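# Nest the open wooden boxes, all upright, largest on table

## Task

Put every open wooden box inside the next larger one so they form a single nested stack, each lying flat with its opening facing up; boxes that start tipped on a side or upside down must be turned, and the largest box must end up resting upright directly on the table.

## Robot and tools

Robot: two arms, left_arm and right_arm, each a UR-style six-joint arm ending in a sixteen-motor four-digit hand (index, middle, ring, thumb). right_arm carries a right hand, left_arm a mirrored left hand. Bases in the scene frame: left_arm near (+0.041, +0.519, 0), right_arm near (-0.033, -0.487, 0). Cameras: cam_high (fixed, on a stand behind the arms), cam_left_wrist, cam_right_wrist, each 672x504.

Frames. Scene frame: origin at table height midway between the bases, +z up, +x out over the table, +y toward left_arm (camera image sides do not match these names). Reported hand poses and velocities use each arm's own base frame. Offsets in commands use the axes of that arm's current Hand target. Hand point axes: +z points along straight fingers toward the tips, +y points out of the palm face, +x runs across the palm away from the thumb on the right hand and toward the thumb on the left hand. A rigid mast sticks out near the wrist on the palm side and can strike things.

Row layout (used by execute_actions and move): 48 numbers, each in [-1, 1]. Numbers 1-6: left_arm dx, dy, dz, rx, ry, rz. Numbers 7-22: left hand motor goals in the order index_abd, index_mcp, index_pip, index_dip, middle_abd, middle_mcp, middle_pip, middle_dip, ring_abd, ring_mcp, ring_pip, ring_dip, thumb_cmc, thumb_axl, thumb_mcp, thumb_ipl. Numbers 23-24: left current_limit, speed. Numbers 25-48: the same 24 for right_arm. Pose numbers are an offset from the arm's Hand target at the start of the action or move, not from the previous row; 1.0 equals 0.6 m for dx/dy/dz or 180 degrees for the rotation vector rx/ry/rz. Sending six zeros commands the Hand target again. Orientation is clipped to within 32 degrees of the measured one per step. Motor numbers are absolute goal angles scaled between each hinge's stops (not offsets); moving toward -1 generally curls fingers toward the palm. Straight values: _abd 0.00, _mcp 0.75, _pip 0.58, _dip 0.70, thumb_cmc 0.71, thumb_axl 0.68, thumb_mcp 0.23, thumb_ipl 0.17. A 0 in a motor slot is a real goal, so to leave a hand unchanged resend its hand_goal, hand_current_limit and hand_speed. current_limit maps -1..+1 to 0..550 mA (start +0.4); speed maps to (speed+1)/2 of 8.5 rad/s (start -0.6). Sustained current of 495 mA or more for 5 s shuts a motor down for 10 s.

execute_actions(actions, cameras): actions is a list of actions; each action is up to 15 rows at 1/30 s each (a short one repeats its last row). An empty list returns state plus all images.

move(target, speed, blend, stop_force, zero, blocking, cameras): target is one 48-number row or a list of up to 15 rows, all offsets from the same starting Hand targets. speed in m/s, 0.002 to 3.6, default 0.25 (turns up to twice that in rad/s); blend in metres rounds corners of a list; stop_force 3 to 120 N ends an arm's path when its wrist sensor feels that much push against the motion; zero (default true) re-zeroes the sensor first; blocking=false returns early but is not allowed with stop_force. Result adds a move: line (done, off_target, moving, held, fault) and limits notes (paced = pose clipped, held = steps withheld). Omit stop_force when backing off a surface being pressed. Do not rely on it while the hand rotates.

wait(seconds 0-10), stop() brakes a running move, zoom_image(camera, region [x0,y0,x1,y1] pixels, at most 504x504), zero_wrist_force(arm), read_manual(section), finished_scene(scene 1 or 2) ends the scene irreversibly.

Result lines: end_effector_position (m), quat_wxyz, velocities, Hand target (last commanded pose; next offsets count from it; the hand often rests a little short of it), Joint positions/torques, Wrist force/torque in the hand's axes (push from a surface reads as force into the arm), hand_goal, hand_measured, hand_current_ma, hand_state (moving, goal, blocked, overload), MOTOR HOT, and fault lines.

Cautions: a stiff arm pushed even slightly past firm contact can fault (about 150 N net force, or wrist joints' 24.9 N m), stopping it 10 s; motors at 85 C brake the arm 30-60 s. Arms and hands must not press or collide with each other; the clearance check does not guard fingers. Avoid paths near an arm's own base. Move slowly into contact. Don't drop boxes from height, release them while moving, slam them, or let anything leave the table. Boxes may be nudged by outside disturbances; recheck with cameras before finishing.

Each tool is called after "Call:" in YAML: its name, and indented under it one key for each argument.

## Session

Call:
execute_actions:
  actions: []
  cameras: ["all"]

Call:
zoom_image:
  camera: "cam_high"
  region: [220, 130, 340, 220]

Call:
zoom_image:
  camera: "cam_high"
  region: [320, 130, 460, 240]

Scene clock: 0.00 s.
left_arm: end_effector_position=(+0.5346, -0.2077, +0.3243) hand_goal=(+0.000, +0.754, +0.576, +0.696, +0.000, +0.754, +0.576, +0.696, +0.000, +0.754, +0.576, +0.696, +0.714, +0.678, +0.226, +0.168) hand_measured=(+0.000, +0.754, +0.576, +0.696, +0.000, +0.754, +0.576, +0.696, +0.000, +0.754, +0.576, +0.696, +0.714, +0.678, +0.226, +0.168) hand_current_ma=(+0, +0, +0, +0, +0, +0, +0, +0, +0, +0, +0, +0, +0, +0, +0, +0) hand_state=(goal, goal, goal, goal, goal, goal, goal, goal, goal, goal, goal, goal, goal, goal, goal, goal) hand_current_limit=0.40 hand_speed=-0.60 end_effector_quat_wxyz=(-0.135, +0.579, +0.797, +0.107) | right_arm: end_effector_position=(+0.8104, +0.1090, +0.1839) hand_goal=(+0.000, +0.754, +0.576, +0.696, +0.000, +0.754, +0.576, +0.696, +0.000, +0.754, +0.576, +0.696, +0.714, +0.678, +0.226, +0.168) hand_measured=(+0.000, +0.754, +0.576, +0.696, +0.000, +0.754, +0.576, +0.696, +0.000, +0.754, +0.576, +0.696, +0.714, +0.678, +0.226, +0.168) hand_current_ma=(+0, +0, +0, +0, +0, +0, +0, +0, +0, +0, +0, +0, +0, +0, +0, +0) hand_state=(goal, goal, goal, goal, goal, goal, goal, goal, goal, goal, goal, goal, goal, goal, goal, goal) hand_current_limit=0.40 hand_speed=-0.60 end_effector_quat_wxyz=(+0.043, +0.737, +0.643, -0.206)
Joint positions: left_arm=[2.773 -1.758 -1.454 -1.713 1.845 -0.713] | right_arm=[0.108 -0.721 0.75 -1.3 -1.874 0.29]
Joint velocities: within noise
Joint torques (N m): no reading
Wrist force (N): no reading
Wrist torque (N m): no reading
Wrist force, peak (N): no reading
Hand target: left_arm +0.5346, -0.2077, +0.3243; -0.135, +0.579, +0.797, +0.107 | right_arm +0.8104, +0.1090, +0.1839; +0.043, +0.737, +0.643, -0.206

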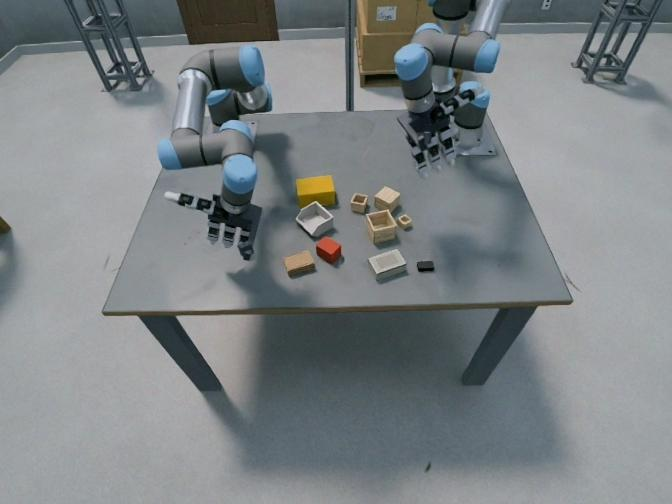

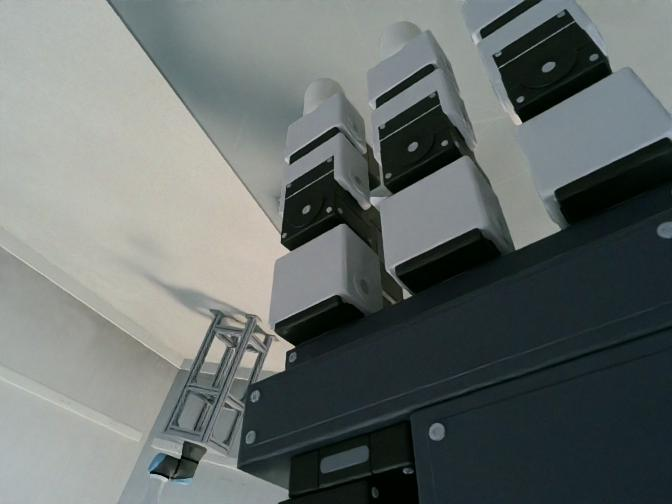

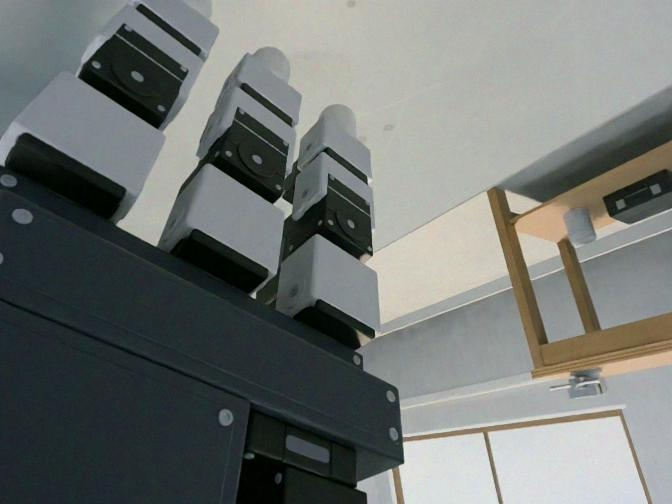

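Scaled by 4.200.

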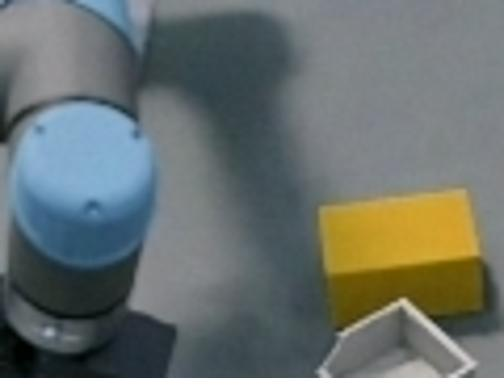

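Scaled by 3.600.

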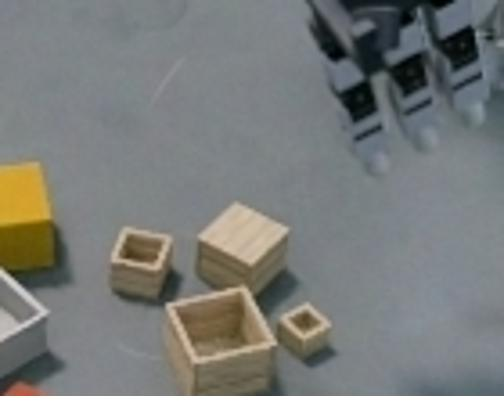

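Call:
zoom_image:
  camera: "cam_high"
  region: [344, 180, 384, 250]

Call:
zoom_image:
  camera: "cam_high"
  region: [362, 205, 402, 245]

Call:
zoom_image:
  camera: "cam_high"
  region: [370, 180, 420, 230]

Call:
zoom_image:
  camera: "cam_high"
  region: [280, 190, 440, 290]

Scaled by 7.200.

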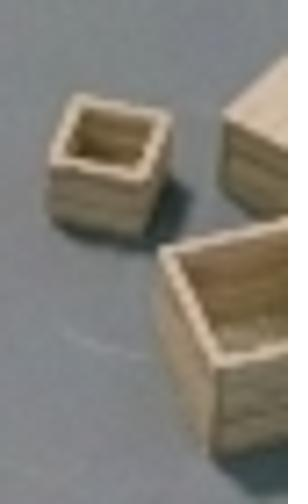

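Scaled by 12.600.

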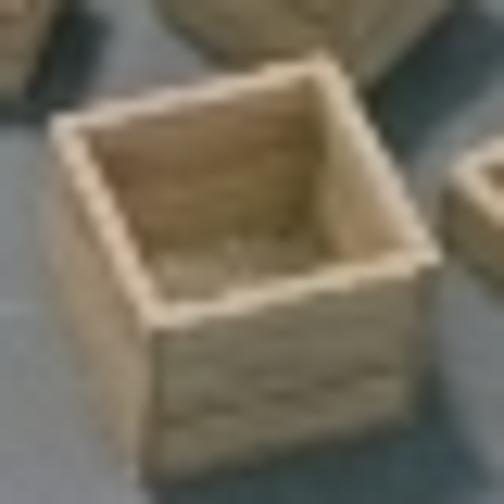

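Scaled by 10.080.

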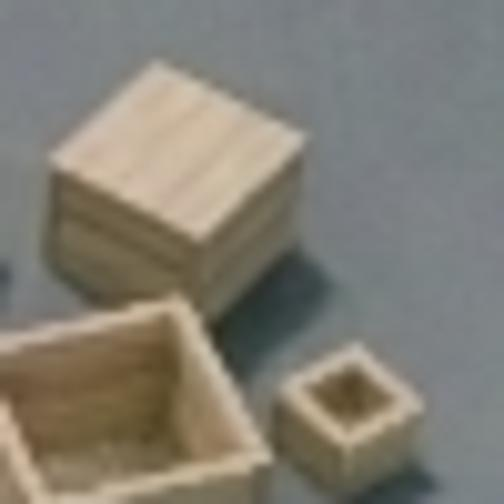

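Scaled by 3.150.

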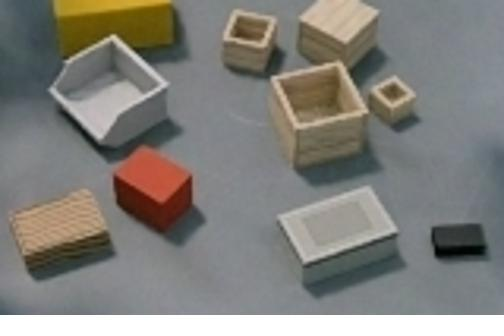

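Call:
move:
  target: [-0.27,-0.314,0.0828,0.3832,-0.1974,-0.1, 0,0.56,-0.08,0.04, 0,0.95,0.576,0.696, 0,0.95,0.576,0.696, -0.514,0.678,0.112,0.168, 0.4,-0.6, 0,0,0,0,0,0, 0,0.754,0.576,0.696, 0,0.754,0.576,0.696, 0,0.754,0.576,0.696, 0.714,0.678,0.226,0.168, 0.4,-0.6]
  speed: 0.3
  cameras: ["cam_high","cam_left_wrist"]

Call:
zoom_image:
  camera: "cam_high"
  region: [340, 140, 460, 240]

Scene clock: 21.97 s.
left_arm: end_effector_position=(+0.3984, -0.3943, +0.2201) hand_goal=(+0.000, +0.560, -0.080, +0.040, +0.000, +0.950, +0.576, +0.696, +0.000, +0.950, +0.576, +0.696, -0.514, +0.678, +0.112, +0.168) hand_measured=(+0.000, +0.556, -0.078, +0.042, +0.000, +0.940, +0.576, +0.696, +0.000, +0.940, +0.576, +0.696, -0.514, +0.678, +0.110, +0.168) hand_current_ma=(+0, -1, +0, +0, +0, -2, +0, +0, +0, -2, +0, +0, +0, +0, +0, +0) hand_state=(goal, goal, goal, goal, goal, goal, goal, goal, goal, goal, goal, goal, goal, goal, goal, goal) hand_current_limit=0.40 hand_speed=-0.60 end_effector_quat_wxyz=(-0.181, +0.285, +0.794, -0.506) | right_arm: end_effector_position=(+0.8104, +0.1090, +0.1839) hand_goal=(+0.000, +0.754, +0.576, +0.696, +0.000, +0.754, +0.576, +0.696, +0.000, +0.754, +0.576, +0.696, +0.714, +0.678, +0.226, +0.168) hand_measured=(+0.000, +0.754, +0.576, +0.696, +0.000, +0.754, +0.576, +0.696, +0.000, +0.754, +0.576, +0.696, +0.714, +0.678, +0.224, +0.168) hand_current_ma=(+0, -2, +2, +0, +0, -3, +2, +0, +0, -2, +2, +0, +1, -2, -6, -1) hand_state=(goal, goal, goal, goal, goal, goal, goal, goal, goal, goal, goal, goal, goal, goal, goal, goal) hand_current_limit=0.40 hand_speed=-0.60 end_effector_quat_wxyz=(+0.043, +0.737, +0.643, -0.206)
Joint positions: left_arm=[2.885 -1.874 -1.545 -2.026 0.604 -0.741] | right_arm=[0.108 -0.721 0.75 -1.3 -1.874 0.29]
Joint torques (N m): left_arm=[6.97 24.81 8.76 -1.34 -2.77 1.36] | right_arm=[-0.75 -60.08 -23.8 -1.77 -0.64 -0.11]
Wrist force (N): left_arm=[1.4 1.1 -1.5] | right_arm=[-0.4 -0.1 -0.1]
Wrist torque (N m): left_arm=[-0.10 -0.08 0.06] | right_arm=[0.01 0.06 -0.03]
Wrist force, peak (N): left_arm=[1.7 1.3 -1.9] | right_arm=[-0.5 -0.4 0.0]
Hand target: left_arm +0.3984, -0.3943, +0.2201; -0.181, +0.285, +0.794, -0.506 | right_arm +0.8104, +0.1090, +0.1839; +0.043, +0.737, +0.643, -0.206
Off the commanded pose: left_arm 0.000 m, 0 deg | right_arm 0.000 m, 0 deg.
move: done
Images, in order (width x height): cam_high 672x504, cam_left_wrist 672x504.

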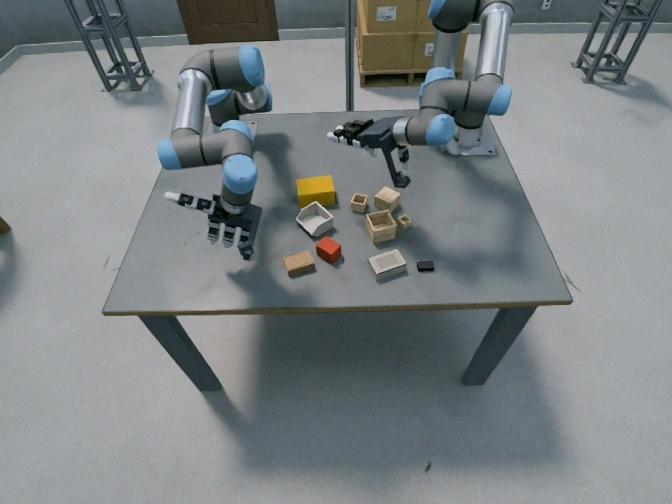

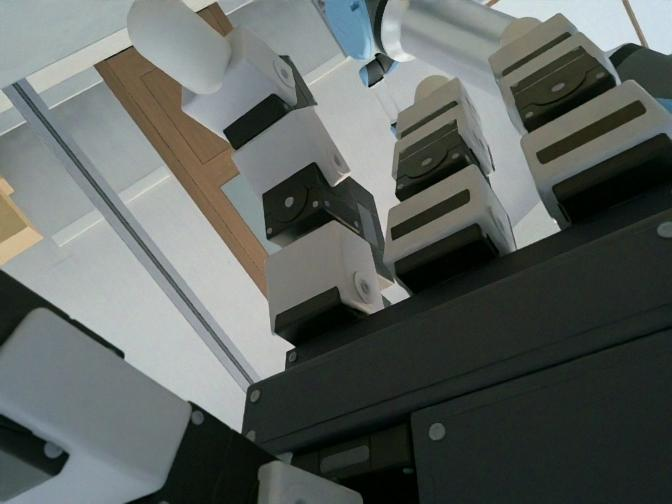

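Scaled by 4.200.

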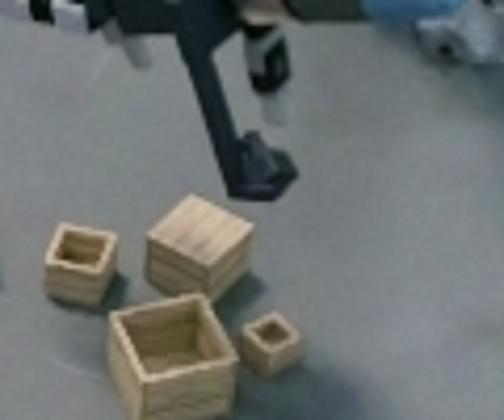

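Call:
move:
  target: [0.0007,0.0388,-0.0832,0,-0.45315,-0.2113, 0,0.56,-0.08,0.04, 0,0.95,0.576,0.696, 0,0.95,0.576,0.696, -0.514,0.678,0.112,0.168, 0.4,-0.6, 0,0,0,0,0,0, 0,0.754,0.576,0.696, 0,0.754,0.576,0.696, 0,0.754,0.576,0.696, 0.714,0.678,0.226,0.168, 0.4,-0.6]
  speed: 0.3
  cameras: ["cam_high","cam_left_wrist"]

Call:
zoom_image:
  camera: "cam_high"
  region: [340, 140, 460, 240]

Scene clock: 31.43 s.
left_arm: end_effector_position=(+0.4331, -0.3515, +0.2201) hand_goal=(+0.000, +0.560, -0.080, +0.040, +0.000, +0.950, +0.576, +0.696, +0.000, +0.950, +0.576, +0.696, -0.514, +0.678, +0.112, +0.168) hand_measured=(+0.000, +0.556, -0.078, +0.042, +0.000, +0.940, +0.576, +0.696, +0.000, +0.940, +0.576, +0.696, -0.514, +0.678, +0.110, +0.168) hand_current_ma=(+0, -1, +0, +0, +0, -2, +0, +0, +0, -2, +0, +0, +0, +0, +0, +0) hand_state=(goal, goal, goal, goal, goal, goal, goal, goal, goal, goal, goal, goal, goal, goal, goal, goal) hand_current_limit=0.40 hand_speed=-0.60 end_effector_quat_wxyz=(+0.229, -0.360, +0.762, -0.486) | right_arm: end_effector_position=(+0.8104, +0.1090, +0.1839) hand_goal=(+0.000, +0.754, +0.576, +0.696, +0.000, +0.754, +0.576, +0.696, +0.000, +0.754, +0.576, +0.696, +0.714, +0.678, +0.226, +0.168) hand_measured=(+0.000, +0.754, +0.576, +0.696, +0.000, +0.754, +0.576, +0.696, +0.000, +0.754, +0.576, +0.696, +0.714, +0.678, +0.224, +0.168) hand_current_ma=(+0, -2, +2, +0, +0, -3, +2, +0, +0, -2, +2, +0, +1, -2, -6, -1) hand_state=(goal, goal, goal, goal, goal, goal, goal, goal, goal, goal, goal, goal, goal, goal, goal, goal) hand_current_limit=0.40 hand_speed=-0.60 end_effector_quat_wxyz=(+0.043, +0.737, +0.643, -0.206)
Joint positions: left_arm=[2.874 -1.672 -2.265 0.323 1.191 -2.955] | right_arm=[0.108 -0.721 0.75 -1.3 -1.874 0.29]
Joint torques (N m): left_arm=[-8 10.78 5 5.45 1.02 -1.19] | right_arm=[-0.23 -60.13 -23.67 -1.78 -0.81 0.08]
Wrist force (N): left_arm=[1.0 1.8 -1.8] | right_arm=[-0.1 -0.1 0.2]
Wrist torque (N m): left_arm=[0.03 -0.02 0.18] | right_arm=[-0.03 0.01 -0.01]
Wrist force, peak (N): left_arm=[1.8 1.2 -2.1] | right_arm=[0.0 -0.7 -0.1]
Hand target: left_arm +0.4331, -0.3515, +0.2201; +0.229, -0.360, +0.762, -0.486 | right_arm +0.8104, +0.1090, +0.1839; +0.043, +0.737, +0.643, -0.206
Off the commanded pose: left_arm 0.000 m, 0 deg | right_arm 0.000 m, 0 deg.
move: done
Images, in order (width x height): cam_high 672x504, cam_left_wrist 672x504.

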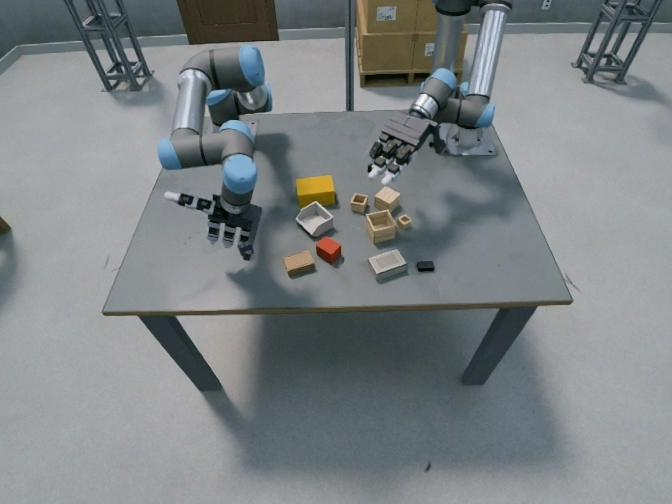

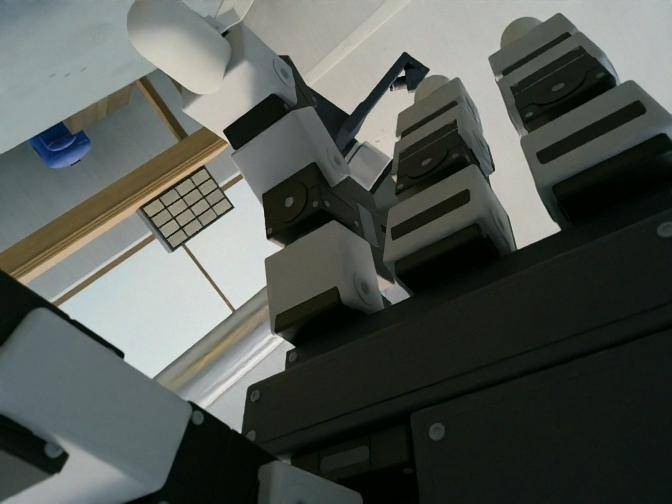

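Scaled by 4.200.

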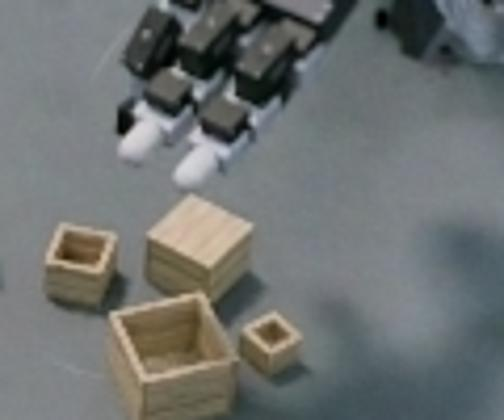

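Call:
move:
  target: [0.0135,0.162,0.087,0,0,0, 0,0.479,-0.109,0.0145, 0,0.95,0.576,0.696, 0,0.95,0.576,0.696, -0.514,0.678,0.112,0.168, 0.4,-0.6, 0,0,0,0,0,0, 0,0.754,0.576,0.696, 0,0.754,0.576,0.696, 0,0.754,0.576,0.696, 0.714,0.678,0.226,0.168, 0.4,-0.6]
  speed: 0.15
  cameras: ["cam_high","cam_left_wrist"]

Call:
zoom_image:
  camera: "cam_high"
  region: [350, 160, 430, 230]

Scene clock: 35.33 s.
left_arm: end_effector_position=(+0.4327, -0.3618, +0.1100) hand_goal=(+0.000, +0.480, -0.108, +0.014, +0.000, +0.950, +0.576, +0.696, +0.000, +0.950, +0.576, +0.696, -0.514, +0.678, +0.112, +0.168) hand_measured=(+0.000, +0.476, -0.106, +0.016, +0.000, +0.940, +0.576, +0.696, +0.000, +0.940, +0.576, +0.696, -0.514, +0.678, +0.110, +0.168) hand_current_ma=(+0, +0, +0, +0, +0, -2, +0, +0, +0, -2, +0, +0, +0, +0, +0, +0) hand_state=(goal, goal, goal, goal, goal, goal, goal, goal, goal, goal, goal, goal, goal, goal, goal, goal) hand_current_limit=0.40 hand_speed=-0.60 end_effector_quat_wxyz=(+0.229, -0.360, +0.762, -0.486) | right_arm: end_effector_position=(+0.8104, +0.1090, +0.1839) hand_goal=(+0.000, +0.754, +0.576, +0.696, +0.000, +0.754, +0.576, +0.696, +0.000, +0.754, +0.576, +0.696, +0.714, +0.678, +0.226, +0.168) hand_measured=(+0.000, +0.754, +0.576, +0.696, +0.000, +0.754, +0.576, +0.696, +0.000, +0.754, +0.576, +0.696, +0.714, +0.678, +0.224, +0.168) hand_current_ma=(+0, -2, +2, +0, +0, -3, +2, +0, +0, -2, +2, +0, +1, -2, -6, -1) hand_state=(goal, goal, goal, goal, goal, goal, goal, goal, goal, goal, goal, goal, goal, goal, goal, goal) hand_current_limit=0.40 hand_speed=-0.60 end_effector_quat_wxyz=(+0.043, +0.737, +0.643, -0.206)
Joint positions: left_arm=[2.847 -1.972 -2.326 0.689 1.215 -2.968] | right_arm=[0.108 -0.721 0.75 -1.3 -1.874 0.29]
Joint torques (N m): left_arm=[-8.78 19.76 23.86 5.37 1 -1.42] | right_arm=[-0.21 -61.15 -23.29 -1.87 -0.57 0.11]
Wrist force (N): left_arm=[1.3 2.0 -1.2] | right_arm=[-0.1 0.0 0.0]
Wrist torque (N m): left_arm=[-0.01 -0.06 0.23] | right_arm=[0.00 0.01 -0.01]
Wrist force, peak (N): left_arm=[1.3 3.0 -1.3] | right_arm=[0.1 -0.5 0.2]
Hand target: left_arm +0.4328, -0.3618, +0.1099; +0.229, -0.360, +0.762, -0.486 | right_arm +0.8104, +0.1090, +0.1839; +0.043, +0.737, +0.643, -0.206
Off the commanded pose: left_arm 0.000 m, 0 deg | right_arm 0.000 m, 0 deg.
move: done
Images, in order (width x height): cam_high 672x504, cam_left_wrist 672x504.

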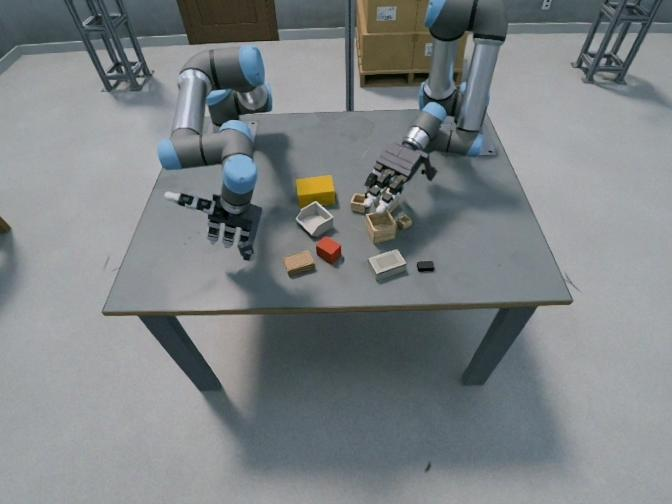

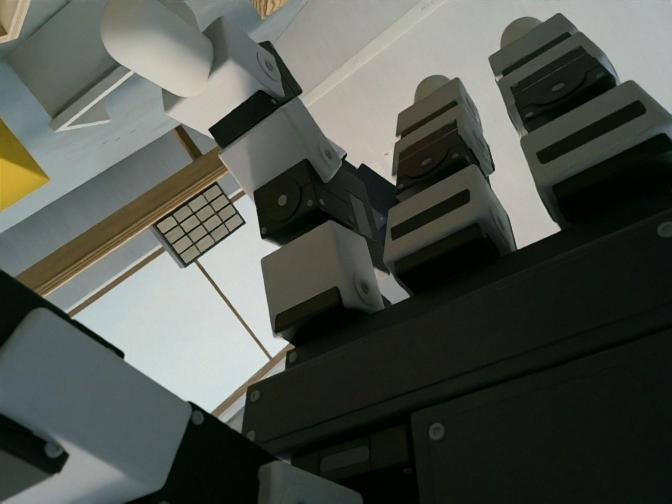

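Scaled by 6.300.

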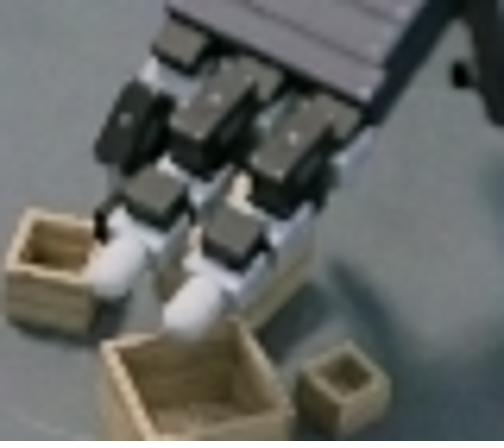

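Call:
move:
  target: [0,0.09093,0.0424,0,0,0, 0,0.479,-0.109,0.0145, 0,0.95,0.576,0.696, 0,0.95,0.576,0.696, -0.514,0.678,0.112,0.168, 0.4,-0.6, 0,0,0,0,0,0, 0,0.754,0.576,0.696, 0,0.754,0.576,0.696, 0,0.754,0.576,0.696, 0.714,0.678,0.226,0.168, 0.4,-0.6]
  speed: 0.04
  stop_force: 4
  cameras: ["cam_high","cam_left_wrist"]

Call:
zoom_image:
  camera: "cam_high"
  region: [350, 160, 430, 230]

Call:
zoom_image:
  camera: "cam_left_wrist"
  region: [0, 0, 300, 300]

Scene clock: 39.83 s.
left_arm: end_effector_position=(+0.4327, -0.3618, +0.0497) hand_goal=(+0.000, +0.480, -0.108, +0.014, +0.000, +0.950, +0.576, +0.696, +0.000, +0.950, +0.576, +0.696, -0.514, +0.678, +0.112, +0.168) hand_measured=(+0.000, +0.476, -0.106, +0.016, +0.000, +0.940, +0.576, +0.696, +0.000, +0.940, +0.576, +0.696, -0.514, +0.678, +0.110, +0.168) hand_current_ma=(+0, +0, +0, +0, +0, -2, +0, +0, +0, -2, +0, +0, +0, +0, +0, +0) hand_state=(goal, goal, goal, goal, goal, goal, goal, goal, goal, goal, goal, goal, goal, goal, goal, goal) hand_current_limit=0.40 hand_speed=-0.60 end_effector_quat_wxyz=(+0.229, -0.360, +0.762, -0.486) | right_arm: end_effector_position=(+0.8104, +0.1090, +0.1839) hand_goal=(+0.000, +0.754, +0.576, +0.696, +0.000, +0.754, +0.576, +0.696, +0.000, +0.754, +0.576, +0.696, +0.714, +0.678, +0.226, +0.168) hand_measured=(+0.000, +0.754, +0.576, +0.696, +0.000, +0.754, +0.576, +0.696, +0.000, +0.754, +0.576, +0.696, +0.714, +0.678, +0.224, +0.168) hand_current_ma=(+0, -2, +2, +0, +0, -3, +2, +0, +0, -2, +2, +0, +1, -2, -6, -1) hand_state=(goal, goal, goal, goal, goal, goal, goal, goal, goal, goal, goal, goal, goal, goal, goal, goal) hand_current_limit=0.40 hand_speed=-0.60 end_effector_quat_wxyz=(+0.043, +0.737, +0.643, -0.206)
Joint positions: left_arm=[2.847 -2.157 -2.327 0.875 1.215 -2.969] | right_arm=[0.108 -0.721 0.75 -1.3 -1.874 0.29]
Joint torques (N m): left_arm=[-9.07 22.55 21.04 5.45 0.96 -1.34] | right_arm=[0.08 -60.68 -23.26 -1.79 -0.57 0.17]
Wrist force (N): left_arm=[1.1 1.8 -1.5] | right_arm=[-0.2 -0.4 -0.2]
Wrist torque (N m): left_arm=[0.02 -0.05 0.21] | right_arm=[-0.03 0.02 -0.02]
Wrist force, peak (N): left_arm=[1.6 2.2 -1.7] | right_arm=[-0.6 -0.1 0.1]
Hand target: left_arm +0.4327, -0.3618, +0.0497; +0.229, -0.360, +0.762, -0.486 | right_arm +0.8104, +0.1090, +0.1839; +0.043, +0.737, +0.643, -0.206
Off the commanded pose: left_arm 0.000 m, 0 deg | right_arm 0.000 m, 0 deg.
move: done
Images, in order (width x height): cam_high 672x504, cam_left_wrist 672x504.

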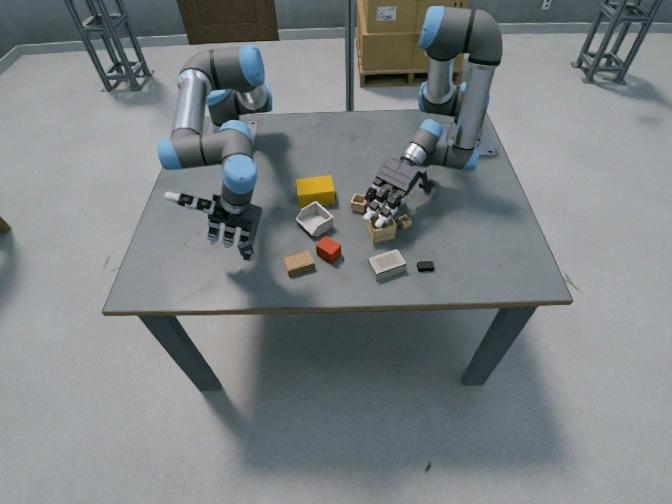

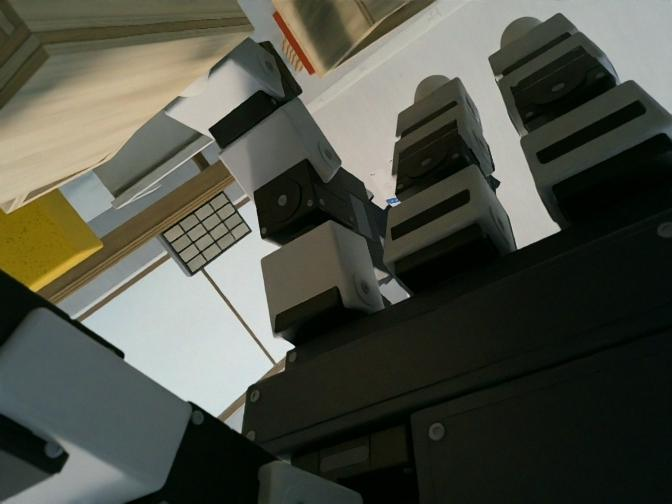

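Scaled by 6.300.

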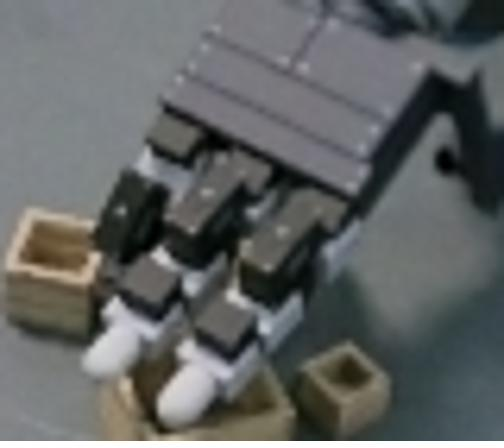

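Scaled by 1.680.

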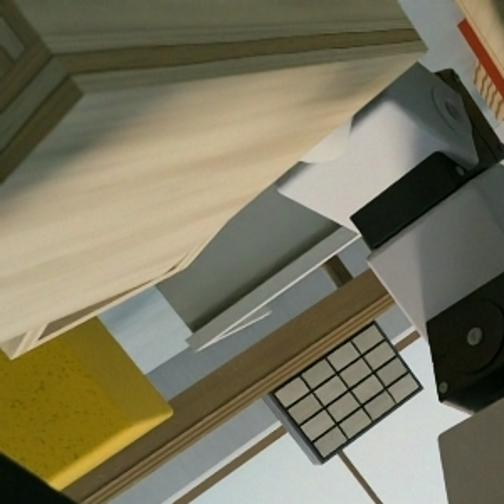

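Call:
move:
  target: [0,0.00528,-0.01133,0,0,0, 0,0.479,-0.12,0.0, 0,0.95,0.576,0.696, 0,0.95,0.576,0.696, -0.514,0.678,0.0,0.168, 0.4,-0.85, 0,0,0,0,0,0, 0,0.754,0.576,0.696, 0,0.754,0.576,0.696, 0,0.754,0.576,0.696, 0.714,0.678,0.226,0.168, 0.4,-0.6]
  speed: 0.03

Call:
move:
  target: [0,0,0,0,0,0, 0,0.46,-0.135,-0.02, 0,0.95,0.576,0.696, 0,0.95,0.576,0.696, -0.514,0.678,-0.04,0.154, 0.4,-0.9, 0,0,0,0,0,0, 0,0.754,0.576,0.696, 0,0.754,0.576,0.696, 0,0.754,0.576,0.696, 0.714,0.678,0.226,0.168, 0.4,-0.6]
  speed: 0.03
  cameras: ["cam_high","cam_left_wrist"]

Call:
zoom_image:
  camera: "cam_left_wrist"
  region: [0, 0, 300, 300]

Scene clock: 42.50 s.
left_arm: end_effector_position=(+0.4270, -0.3571, +0.0497) hand_goal=(+0.000, +0.480, -0.120, +0.000, +0.000, +0.950, +0.576, +0.696, +0.000, +0.950, +0.576, +0.696, -0.514, +0.678, +0.000, +0.168) hand_measured=(+0.000, +0.476, -0.118, +0.004, +0.000, +0.940, +0.576, +0.696, +0.000, +0.940, +0.576, +0.696, -0.514, +0.678, +0.002, +0.168) hand_current_ma=(+0, +0, +0, +0, +0, -2, +0, +0, +0, -2, +0, +0, +0, +0, +0, +0) hand_state=(goal, goal, goal, goal, goal, goal, goal, goal, goal, goal, goal, goal, goal, goal, goal, goal) hand_current_limit=0.40 hand_speed=-0.85 end_effector_quat_wxyz=(+0.229, -0.360, +0.762, -0.486) | right_arm: end_effector_position=(+0.8104, +0.1090, +0.1839) hand_goal=(+0.000, +0.754, +0.576, +0.696, +0.000, +0.754, +0.576, +0.696, +0.000, +0.754, +0.576, +0.696, +0.714, +0.678, +0.226, +0.168) hand_measured=(+0.000, +0.754, +0.576, +0.696, +0.000, +0.754, +0.576, +0.696, +0.000, +0.754, +0.576, +0.696, +0.714, +0.678, +0.224, +0.168) hand_current_ma=(+0, -2, +2, +0, +0, -3, +2, +0, +0, -2, +2, +0, +1, -2, -6, -1) hand_state=(goal, goal, goal, goal, goal, goal, goal, goal, goal, goal, goal, goal, goal, goal, goal, goal) hand_current_limit=0.40 hand_speed=-0.60 end_effector_quat_wxyz=(+0.043, +0.737, +0.643, -0.206)
Joint positions: left_arm=[2.855 -2.151 -2.348 0.889 1.208 -2.965] | right_arm=[0.108 -0.721 0.75 -1.3 -1.874 0.29]
Joint torques (N m): left_arm=[7.19 48.31 -7.08 5.18 -1.84 1.36] | right_arm=[0.23 -60.05 -22.92 -1.8 -0.56 0.23]
Wrist force (N): left_arm=[1.6 1.7 -1.4] | right_arm=[-0.2 -0.1 0.0]
Wrist torque (N m): left_arm=[-0.02 -0.11 0.05] | right_arm=[-0.02 0.02 -0.02]
Wrist force, peak (N): left_arm=[1.7 1.8 -1.6] | right_arm=[-0.4 -0.3 0.4]
Hand target: left_arm +0.4270, -0.3571, +0.0497; +0.229, -0.360, +0.762, -0.486 | right_arm +0.8104, +0.1090, +0.1839; +0.043, +0.737, +0.643, -0.206
Off the commanded pose: left_arm 0.000 m, 0 deg | right_arm 0.000 m, 0 deg.
move: done

Scene clock: 43.00 s.
left_arm: end_effector_position=(+0.4270, -0.3571, +0.0497) hand_goal=(+0.000, +0.460, -0.134, -0.020, +0.000, +0.950, +0.576, +0.696, +0.000, +0.950, +0.576, +0.696, -0.514, +0.678, -0.040, +0.154) hand_measured=(+0.000, +0.458, -0.128, -0.016, +0.000, +0.940, +0.576, +0.696, +0.000, +0.940, +0.576, +0.696, -0.514, +0.678, -0.034, +0.156) hand_current_ma=(+0, +0, +1, +1, +0, -2, +0, +0, +0, -2, +0, +0, +0, +0, +2, +0) hand_state=(goal, goal, goal, goal, goal, goal, goal, goal, goal, goal, goal, goal, goal, goal, goal, goal) hand_current_limit=0.40 hand_speed=-0.90 end_effector_quat_wxyz=(+0.229, -0.360, +0.762, -0.486) | right_arm: end_effector_position=(+0.8104, +0.1090, +0.1839) hand_goal=(+0.000, +0.754, +0.576, +0.696, +0.000, +0.754, +0.576, +0.696, +0.000, +0.754, +0.576, +0.696, +0.714, +0.678, +0.226, +0.168) hand_measured=(+0.000, +0.754, +0.576, +0.696, +0.000, +0.754, +0.576, +0.696, +0.000, +0.754, +0.576, +0.696, +0.714, +0.678, +0.224, +0.168) hand_current_ma=(+0, -2, +2, +0, +0, -3, +2, +0, +0, -2, +2, +0, +1, -2, -6, -1) hand_state=(goal, goal, goal, goal, goal, goal, goal, goal, goal, goal, goal, goal, goal, goal, goal, goal) hand_current_limit=0.40 hand_speed=-0.60 end_effector_quat_wxyz=(+0.043, +0.737, +0.643, -0.206)
Joint positions: left_arm=[2.855 -2.151 -2.348 0.889 1.208 -2.965] | right_arm=[0.108 -0.721 0.75 -1.3 -1.874 0.29]
Joint torques (N m): left_arm=[7.32 48.43 -5.77 5.4 -1.83 1.21] | right_arm=[-0.4 -60.36 -22.7 -1.97 -0.6 0.24]
Wrist force (N): left_arm=[1.2 1.5 -1.7] | right_arm=[0.0 0.0 0.2]
Wrist torque (N m): left_arm=[-0.02 -0.07 0.04] | right_arm=[-0.01 -0.01 0.00]
Wrist force, peak (N): left_arm=[1.6 1.9 -1.6] | right_arm=[-0.3 -0.2 -0.2]
Hand target: left_arm +0.4270, -0.3571, +0.0497; +0.229, -0.360, +0.762, -0.486 | right_arm +0.8104, +0.1090, +0.1839; +0.043, +0.737, +0.643, -0.206
Off the commanded pose: left_arm 0.000 m, 0 deg | right_arm 0.000 m, 0 deg.
move: done
Images, in order (width x height): cam_high 672x504, cam_left_wrist 672x504.

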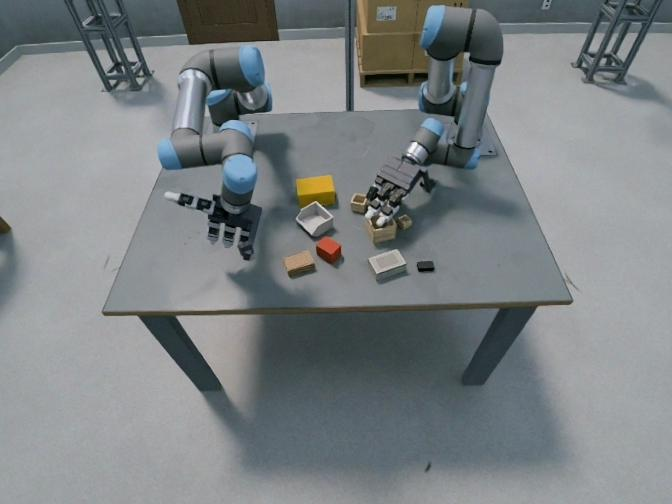

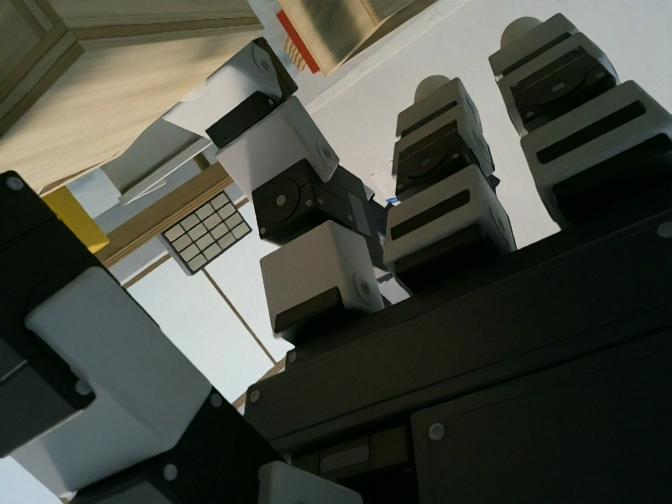

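Scaled by 1.680.

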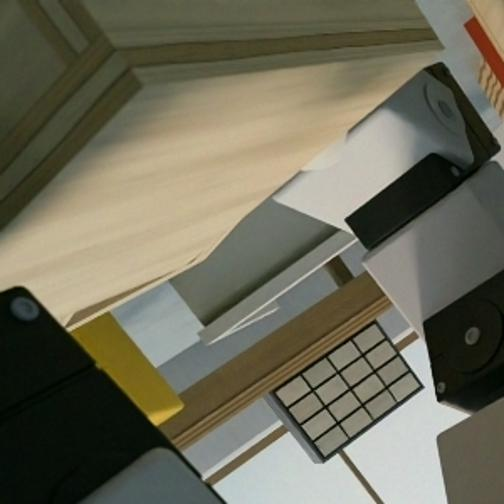

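Now squeeze.

Call:
move:
  target: [0,0,0,0,0,0, 0,0.26,-0.20,-0.06, 0,0.95,0.576,0.696, 0,0.95,0.576,0.696, -0.514,0.678,-0.19,0.08, 0.65,-0.88, 0,0,0,0,0,0, 0,0.754,0.576,0.696, 0,0.754,0.576,0.696, 0,0.754,0.576,0.696, 0.714,0.678,0.226,0.168, 0.4,-0.6]
  speed: 0.03

Call:
wait:
  seconds: 0.7
  cameras: ["cam_left_wrist"]

Scene clock: 44.07 s.
left_arm: end_effector_position=(+0.4270, -0.3571, +0.0497) hand_goal=(+0.000, +0.260, -0.200, -0.060, +0.000, +0.950, +0.576, +0.696, +0.000, +0.950, +0.576, +0.696, -0.514, +0.678, -0.190, +0.080) hand_measured=(+0.000, +0.458, -0.130, -0.030, +0.000, +0.940, +0.576, +0.696, +0.000, +0.940, +0.576, +0.696, -0.516, +0.678, -0.038, +0.134) hand_current_ma=(+0, +454, +84, +16, +0, -2, +0, +0, +0, -2, +0, +0, +0, +0, +453, +88) hand_state=(goal, blocked, blocked, blocked, goal, goal, goal, goal, goal, goal, goal, goal, goal, goal, blocked, blocked) hand_current_limit=0.65 hand_speed=-0.88 end_effector_quat_wxyz=(+0.229, -0.360, +0.762, -0.486) | right_arm: end_effector_position=(+0.8104, +0.1090, +0.1839) hand_goal=(+0.000, +0.754, +0.576, +0.696, +0.000, +0.754, +0.576, +0.696, +0.000, +0.754, +0.576, +0.696, +0.714, +0.678, +0.226, +0.168) hand_measured=(+0.000, +0.754, +0.576, +0.696, +0.000, +0.754, +0.576, +0.696, +0.000, +0.754, +0.576, +0.696, +0.714, +0.678, +0.224, +0.168) hand_current_ma=(+0, -2, +2, +0, +0, -3, +2, +0, +0, -2, +2, +0, +1, -2, -6, -1) hand_state=(goal, goal, goal, goal, goal, goal, goal, goal, goal, goal, goal, goal, goal, goal, goal, goal) hand_current_limit=0.40 hand_speed=-0.60 end_effector_quat_wxyz=(+0.043, +0.737, +0.643, -0.206)
Joint positions: left_arm=[2.855 -2.151 -2.348 0.889 1.208 -2.965] | right_arm=[0.108 -0.721 0.75 -1.3 -1.874 0.29]
Joint torques (N m): left_arm=[6.59 47.93 -4.96 5.47 -1.8 1.13] | right_arm=[-0.85 -60.56 -23.41 -2.02 -0.63 0.38]
Wrist force (N): left_arm=[1.6 2.0 -1.0] | right_arm=[-0.2 -0.3 0.3]
Wrist torque (N m): left_arm=[-0.05 -0.11 0.07] | right_arm=[-0.05 0.02 -0.02]
Wrist force, peak (N): left_arm=[1.6 2.4 -1.6] | right_arm=[-0.3 -0.3 -0.3]
Hand target: left_arm +0.4270, -0.3571, +0.0497; +0.229, -0.360, +0.762, -0.486 | right_arm +0.8104, +0.1090, +0.1839; +0.043, +0.737, +0.643, -0.206
Off the commanded pose: left_arm 0.000 m, 0 deg | right_arm 0.000 m, 0 deg.
move: done

Scene clock: 44.77 s.
left_arm: end_effector_position=(+0.4270, -0.3571, +0.0497) hand_goal=(+0.000, +0.260, -0.200, -0.060, +0.000, +0.950, +0.576, +0.696, +0.000, +0.950, +0.576, +0.696, -0.514, +0.678, -0.190, +0.080) hand_measured=(+0.000, +0.458, -0.130, -0.030, +0.000, +0.940, +0.576, +0.696, +0.000, +0.940, +0.576, +0.696, -0.516, +0.678, -0.038, +0.134) hand_current_ma=(+0, +454, +84, +16, +0, -2, +0, +0, +0, -2, +0, +0, +0, +0, +454, +88) hand_state=(goal, blocked, blocked, blocked, goal, goal, goal, goal, goal, goal, goal, goal, goal, goal, blocked, blocked) hand_current_limit=0.65 hand_speed=-0.88 end_effector_quat_wxyz=(+0.229, -0.360, +0.762, -0.486) | right_arm: end_effector_position=(+0.8104, +0.1090, +0.1839) hand_goal=(+0.000, +0.754, +0.576, +0.696, +0.000, +0.754, +0.576, +0.696, +0.000, +0.754, +0.576, +0.696, +0.714, +0.678, +0.226, +0.168) hand_measured=(+0.000, +0.754, +0.576, +0.696, +0.000, +0.754, +0.576, +0.696, +0.000, +0.754, +0.576, +0.696, +0.714, +0.678, +0.224, +0.168) hand_current_ma=(+0, -2, +2, +0, +0, -3, +2, +0, +0, -2, +2, +0, +1, -2, -6, -1) hand_state=(goal, goal, goal, goal, goal, goal, goal, goal, goal, goal, goal, goal, goal, goal, goal, goal) hand_current_limit=0.40 hand_speed=-0.60 end_effector_quat_wxyz=(+0.043, +0.737, +0.643, -0.206)
Joint positions: left_arm=[2.855 -2.151 -2.348 0.889 1.208 -2.965] | right_arm=[0.108 -0.721 0.75 -1.3 -1.874 0.29]
Joint torques (N m): left_arm=[6.35 49.17 -4.79 5.44 -1.61 1.11] | right_arm=[-0.29 -59.72 -23.08 -1.95 -0.75 0.28]
Wrist force (N): left_arm=[1.2 2.1 -1.3] | right_arm=[-0.4 -0.3 -0.1]
Wrist torque (N m): left_arm=[-0.01 -0.07 0.03] | right_arm=[-0.02 0.05 -0.04]
Wrist force, peak (N): left_arm=[1.6 2.0 -1.8] | right_arm=[-0.4 -0.3 -0.1]
Hand target: left_arm +0.4270, -0.3571, +0.0497; +0.229, -0.360, +0.762, -0.486 | right_arm +0.8104, +0.1090, +0.1839; +0.043, +0.737, +0.643, -0.206
Off the commanded pose: left_arm 0.000 m, 0 deg | right_arm 0.000 m, 0 deg.
wait: 0.70 s; at rest by 0.17 s
Images, in order (width x height): cam_left_wrist 672x504.

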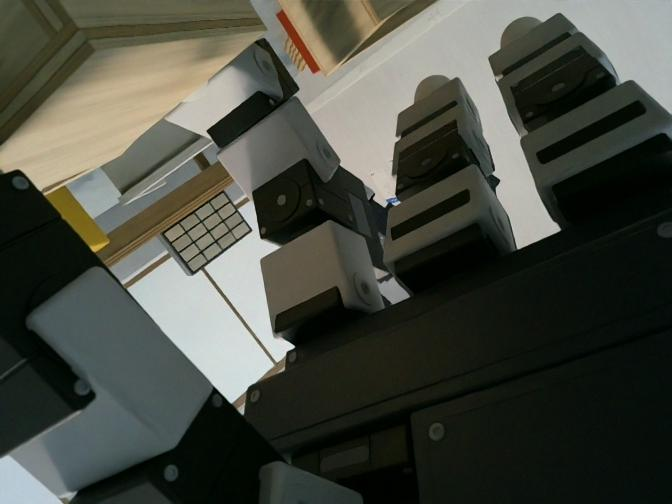

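Call:
move:
  target:
    - [0,-0.19637,-0.09156,0,0,0, 0,0.26,-0.20,-0.06, 0,0.95,0.576,0.696, 0,0.95,0.576,0.696, -0.514,0.678,-0.19,0.08, 0.65,-0.88, 0,0,0,0,0,0, 0,0.754,0.576,0.696, 0,0.754,0.576,0.696, 0,0.754,0.576,0.696, 0.714,0.678,0.226,0.168, 0.4,-0.6]
  speed: 0.08
  cameras: ["cam_high"]

Call:
zoom_image:
  camera: "cam_high"
  region: [340, 120, 440, 230]

Scene clock: 50.17 s.
left_arm: end_effector_position=(+0.4270, -0.3569, +0.1797) hand_goal=(+0.000, +0.260, -0.200, -0.060, +0.000, +0.950, +0.576, +0.696, +0.000, +0.950, +0.576, +0.696, -0.514, +0.678, -0.190, +0.080) hand_measured=(+0.000, +0.458, -0.130, -0.030, +0.000, +0.940, +0.576, +0.696, +0.000, +0.940, +0.576, +0.696, -0.516, +0.678, -0.038, +0.134) hand_current_ma=(+0, +454, +84, +16, +0, -2, +0, +0, +0, -2, +0, +0, +0, +0, +454, +88) hand_state=(goal, blocked, blocked, blocked, goal, goal, goal, goal, goal, goal, goal, goal, goal, goal, blocked, blocked) hand_current_limit=0.65 hand_speed=-0.88 end_effector_quat_wxyz=(+0.229, -0.360, +0.762, -0.486) | right_arm: end_effector_position=(+0.8104, +0.1090, +0.1839) hand_goal=(+0.000, +0.754, +0.576, +0.696, +0.000, +0.754, +0.576, +0.696, +0.000, +0.754, +0.576, +0.696, +0.714, +0.678, +0.226, +0.168) hand_measured=(+0.000, +0.754, +0.576, +0.696, +0.000, +0.754, +0.576, +0.696, +0.000, +0.754, +0.576, +0.696, +0.714, +0.678, +0.224, +0.168) hand_current_ma=(+0, -2, +2, +0, +0, -3, +2, +0, +0, -2, +2, +0, +1, -2, -6, -1) hand_state=(goal, goal, goal, goal, goal, goal, goal, goal, goal, goal, goal, goal, goal, goal, goal, goal) hand_current_limit=0.40 hand_speed=-0.60 end_effector_quat_wxyz=(+0.043, +0.737, +0.643, -0.206)
Joint positions: left_arm=[2.855 -1.765 -2.309 0.463 1.208 -2.965] | right_arm=[0.108 -0.721 0.75 -1.3 -1.874 0.29]
Joint torques (N m): left_arm=[7.6 38.7 29.43 0.8 -1.78 1.2] | right_arm=[-0.06 -60.1 -22.41 -2.06 -0.47 0.31]
Wrist force (N): left_arm=[1.3 2.0 -1.3] | right_arm=[0.3 -0.2 -0.1]
Wrist torque (N m): left_arm=[-0.01 -0.05 0.03] | right_arm=[-0.01 -0.04 0.02]
Wrist force, peak (N): left_arm=[1.5 2.3 -1.9] | right_arm=[-0.4 -0.5 -0.1]
Hand target: left_arm +0.4270, -0.3569, +0.1797; +0.229, -0.360, +0.762, -0.486 | right_arm +0.8104, +0.1090, +0.1839; +0.043, +0.737, +0.643, -0.206
Off the commanded pose: left_arm 0.000 m, 0 deg | right_arm 0.000 m, 0 deg.
move: done
Images, in order (width x height): cam_high 672x504.

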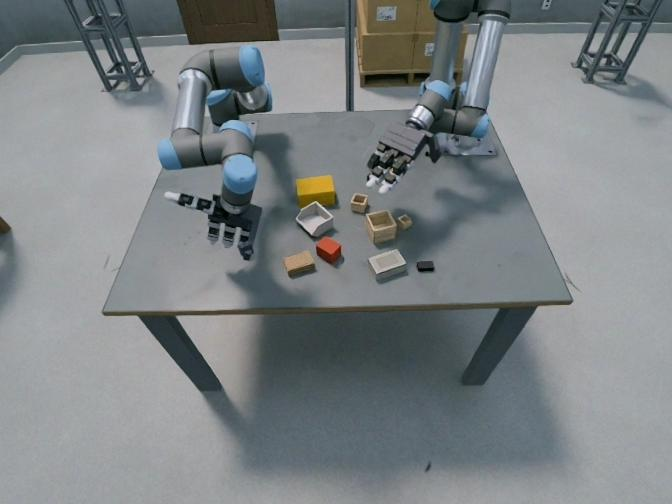

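Scaled by 4.582.

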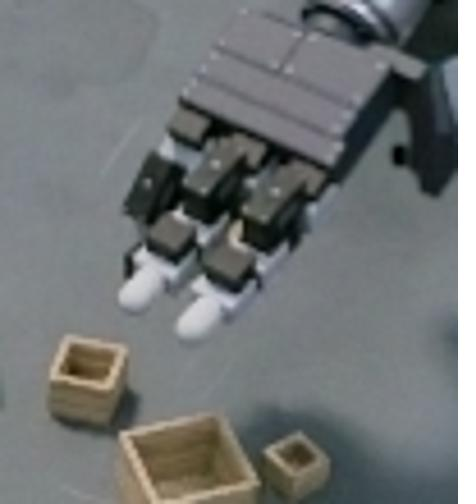

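Call:
move:
  target: [0.0072,0.0403,-0.0972,0.1453,-0.073,0.5005, 0,0.26,-0.20,-0.06, 0,0.95,0.576,0.696, 0,0.95,0.576,0.696, -0.514,0.678,-0.19,0.08, 0.65,-0.88, 0,0,0,0,0,0, 0,0.754,0.576,0.696, 0,0.754,0.576,0.696, 0,0.754,0.576,0.696, 0.714,0.678,0.226,0.168, 0.4,-0.6]
  speed: 0.25
  cameras: ["cam_high","cam_left_wrist"]

Call:
zoom_image:
  camera: "cam_high"
  region: [340, 120, 460, 240]

Scene clock: 54.70 s.
left_arm: end_effector_position=(+0.3755, -0.3202, +0.1824) hand_goal=(+0.000, +0.260, -0.200, -0.060, +0.000, +0.950, +0.576, +0.696, +0.000, +0.950, +0.576, +0.696, -0.514, +0.678, -0.190, +0.080) hand_measured=(+0.002, +0.458, -0.130, -0.030, +0.002, +0.948, +0.576, +0.696, +0.002, +0.948, +0.576, +0.696, -0.506, +0.678, -0.038, +0.134) hand_current_ma=(+0, +454, +84, +16, +0, +0, +0, +0, +0, +0, +0, +0, +1, +0, +454, +88) hand_state=(goal, blocked, blocked, blocked, goal, goal, goal, goal, goal, goal, goal, goal, goal, goal, blocked, blocked) hand_current_limit=0.65 hand_speed=-0.88 end_effector_quat_wxyz=(+0.646, +0.286, +0.646, -0.287) | right_arm: end_effector_position=(+0.8104, +0.1090, +0.1839) hand_goal=(+0.000, +0.754, +0.576, +0.696, +0.000, +0.754, +0.576, +0.696, +0.000, +0.754, +0.576, +0.696, +0.714, +0.678, +0.226, +0.168) hand_measured=(+0.000, +0.754, +0.576, +0.696, +0.000, +0.754, +0.576, +0.696, +0.000, +0.754, +0.576, +0.696, +0.714, +0.678, +0.224, +0.168) hand_current_ma=(+0, -2, +2, +0, +0, -3, +2, +0, +0, -2, +2, +0, +1, -2, -6, -1) hand_state=(goal, goal, goal, goal, goal, goal, goal, goal, goal, goal, goal, goal, goal, goal, goal, goal) hand_current_limit=0.40 hand_speed=-0.60 end_effector_quat_wxyz=(+0.043, +0.737, +0.643, -0.206)
Joint positions: left_arm=[2.761 -2.241 -2.573 1.673 1.117 -1.572] | right_arm=[0.108 -0.721 0.75 -1.3 -1.874 0.29]
Joint torques (N m): left_arm=[6.76 17.63 -13.31 4.78 -1.48 1.39] | right_arm=[-0.54 -60.07 -22.66 -2.05 -0.51 0.47]
Wrist force (N): left_arm=[3.9 -0.1 -2.4] | right_arm=[0.0 -0.3 -0.1]
Wrist torque (N m): left_arm=[-0.01 -0.03 -0.03] | right_arm=[-0.02 0.00 -0.01]
Wrist force, peak (N): left_arm=[4.3 -0.4 -3.1] | right_arm=[-0.5 -0.1 -0.3]
Hand target: left_arm +0.3755, -0.3202, +0.1824; +0.646, +0.286, +0.646, -0.287 | right_arm +0.8104, +0.1090, +0.1839; +0.043, +0.737, +0.643, -0.206
Off the commanded pose: left_arm 0.000 m, 0 deg | right_arm 0.000 m, 0 deg.
move: done
Images, in order (width x height): cam_high 672x504, cam_left_wrist 672x504.

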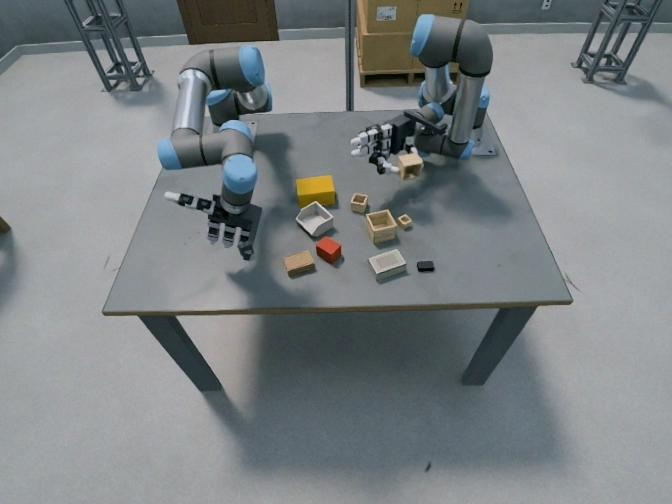

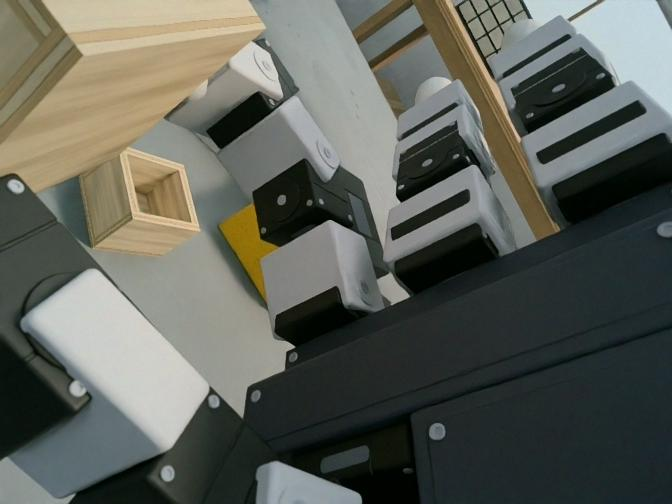

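Scaled by 4.200.

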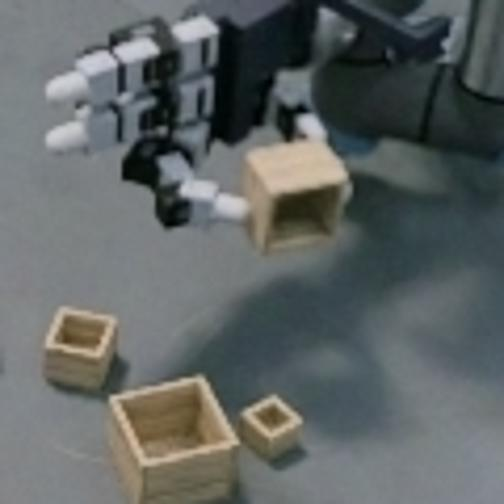

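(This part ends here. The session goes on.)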